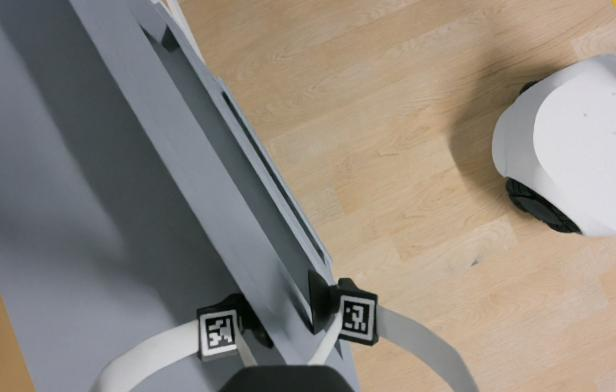

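Scene clock: 370.53 s.
earlier move: r1 done
r1.base_odometry: x=-0.845 y=+1.328 heading=-2.437
r1.turned_by_wheels: +0.000
r1.turned_by_imu: +0.002
r1.base_tilt: forward=-1.6 right=+1.3
r1.lidar_m: 0.66 1.13 1.44 2.25 2.32 1.84 1.72 1.79 2.32 2.47 1.62 0.74
r1.base_status: done
r1.joint_positions: lift_m=+0.910 arm_m=+0.515 wrist_yaw_rad=+0.001 wrist_pitch_rad=+1.563 wrist_roll_rad=+1.944 gripper_m=-0.021
r1.joint_status: all done
r1.measured_speeds: all 0
r1.motor_effort: lift_m=+13(14) arm_m=-3(4) wheel_0=+2(11) wheel_1=+0(9) wheel_2=+9(14)
r1.servo_current: wrist_yaw_rad=52(72) wrist_pitch_rad=52(59) wrist_roll_rad=46(85) gripper_m=52(65)
r1.contact_limits: lift_m 0.3; translate_m 0.7
r1.hand_pose: x=+0.6883 y=-0.0874 z=+0.8002 quat_wxyz=(+0.400, +0.586, +0.397, -0.582)
r1.wrist_depth_mm: 229 218 1025 1008 1008 1008 1008 / 229 183 1025 1008 1008 1025 798 / 229 229 222 1042 991 1025 788 / 229 228 198 1008 1042 1008 809 / 231 229 229 809 1008 1025 1008 / 230 229 206 191 181 1008 991 / 229 160 229 159 1008 132 1025
r2.base_odometry: x=-3.212 y=-0.014 heading=-2.863
r2.turned_by_wheels: +0.000
r2.turned_by_imu: +0.001
r2.base_tilt: forward=-0.7 right=+0.0
r2.lidar_m: 0.37 1.44 2.69 3.10 3.60 4.42 3.50 1.95 1.63 1.63 1.62 1.38
r2.base_status: not commanded
r2.joint_positions: lift_m=+0.800 arm_m=+0.000 wrist_yaw_rad=+0.028 wrist_pitch_rad=+0.001 wrist_roll_rad=+0.000 gripper_m=+0.100
r2.joint_status: not commanded
r2.measured_speeds: all 0
r2.on_its_own: wrist_yaw_rad is at rest, and its servo_current (169 mA) is outside its rest range (0 to 104 mA)
r2.motor_effort: lift_m=+21(21) arm_m=+4(4) wheel_0=+30(31) wheel_1=+2(3) wheel_2=+6(7)
r2.servo_current: wrist_yaw_rad=169(202) wrist_pitch_rad=39(52) wrist_roll_rad=46(65) gripper_m=52(65)
r2.contact_limits: strafe_m 0.8
r2.hand_pose: x=+0.4616 y=-0.0792 z=+0.9777 quat_wxyz=(+1.000, +0.000, +0.001, +0.014)
r2.wrist_depth_mm: - 152 160 277 194 - - / - 153 175 274 196 - - / - 153 160 274 196 - - / - 155 153 312 199 - - / - 156 159 309 199 - - / - 160 158 266 197 - - / - 158 139 - - - -
wait: 3.77 of 5 s (r1 has come to rest)
pictures: r1_head_left_camera, r1_head_right_camera, r1_wrist_camera
Images, in order (width x height): r1_head_left_camera 420x672, r1_head_right_camera 420x672, r1_wrist_camera 616x392.

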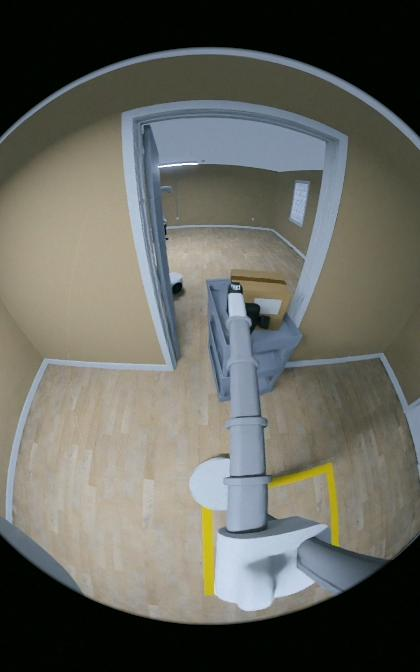

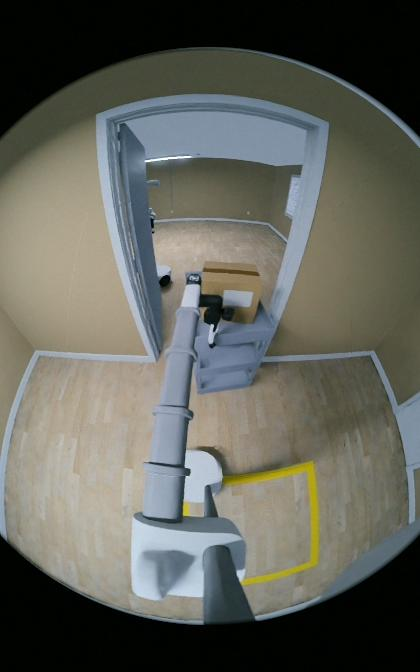

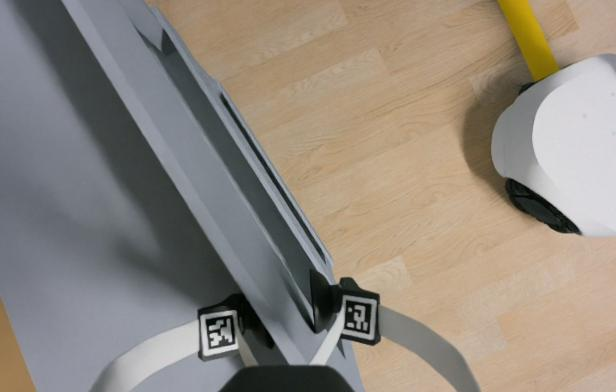

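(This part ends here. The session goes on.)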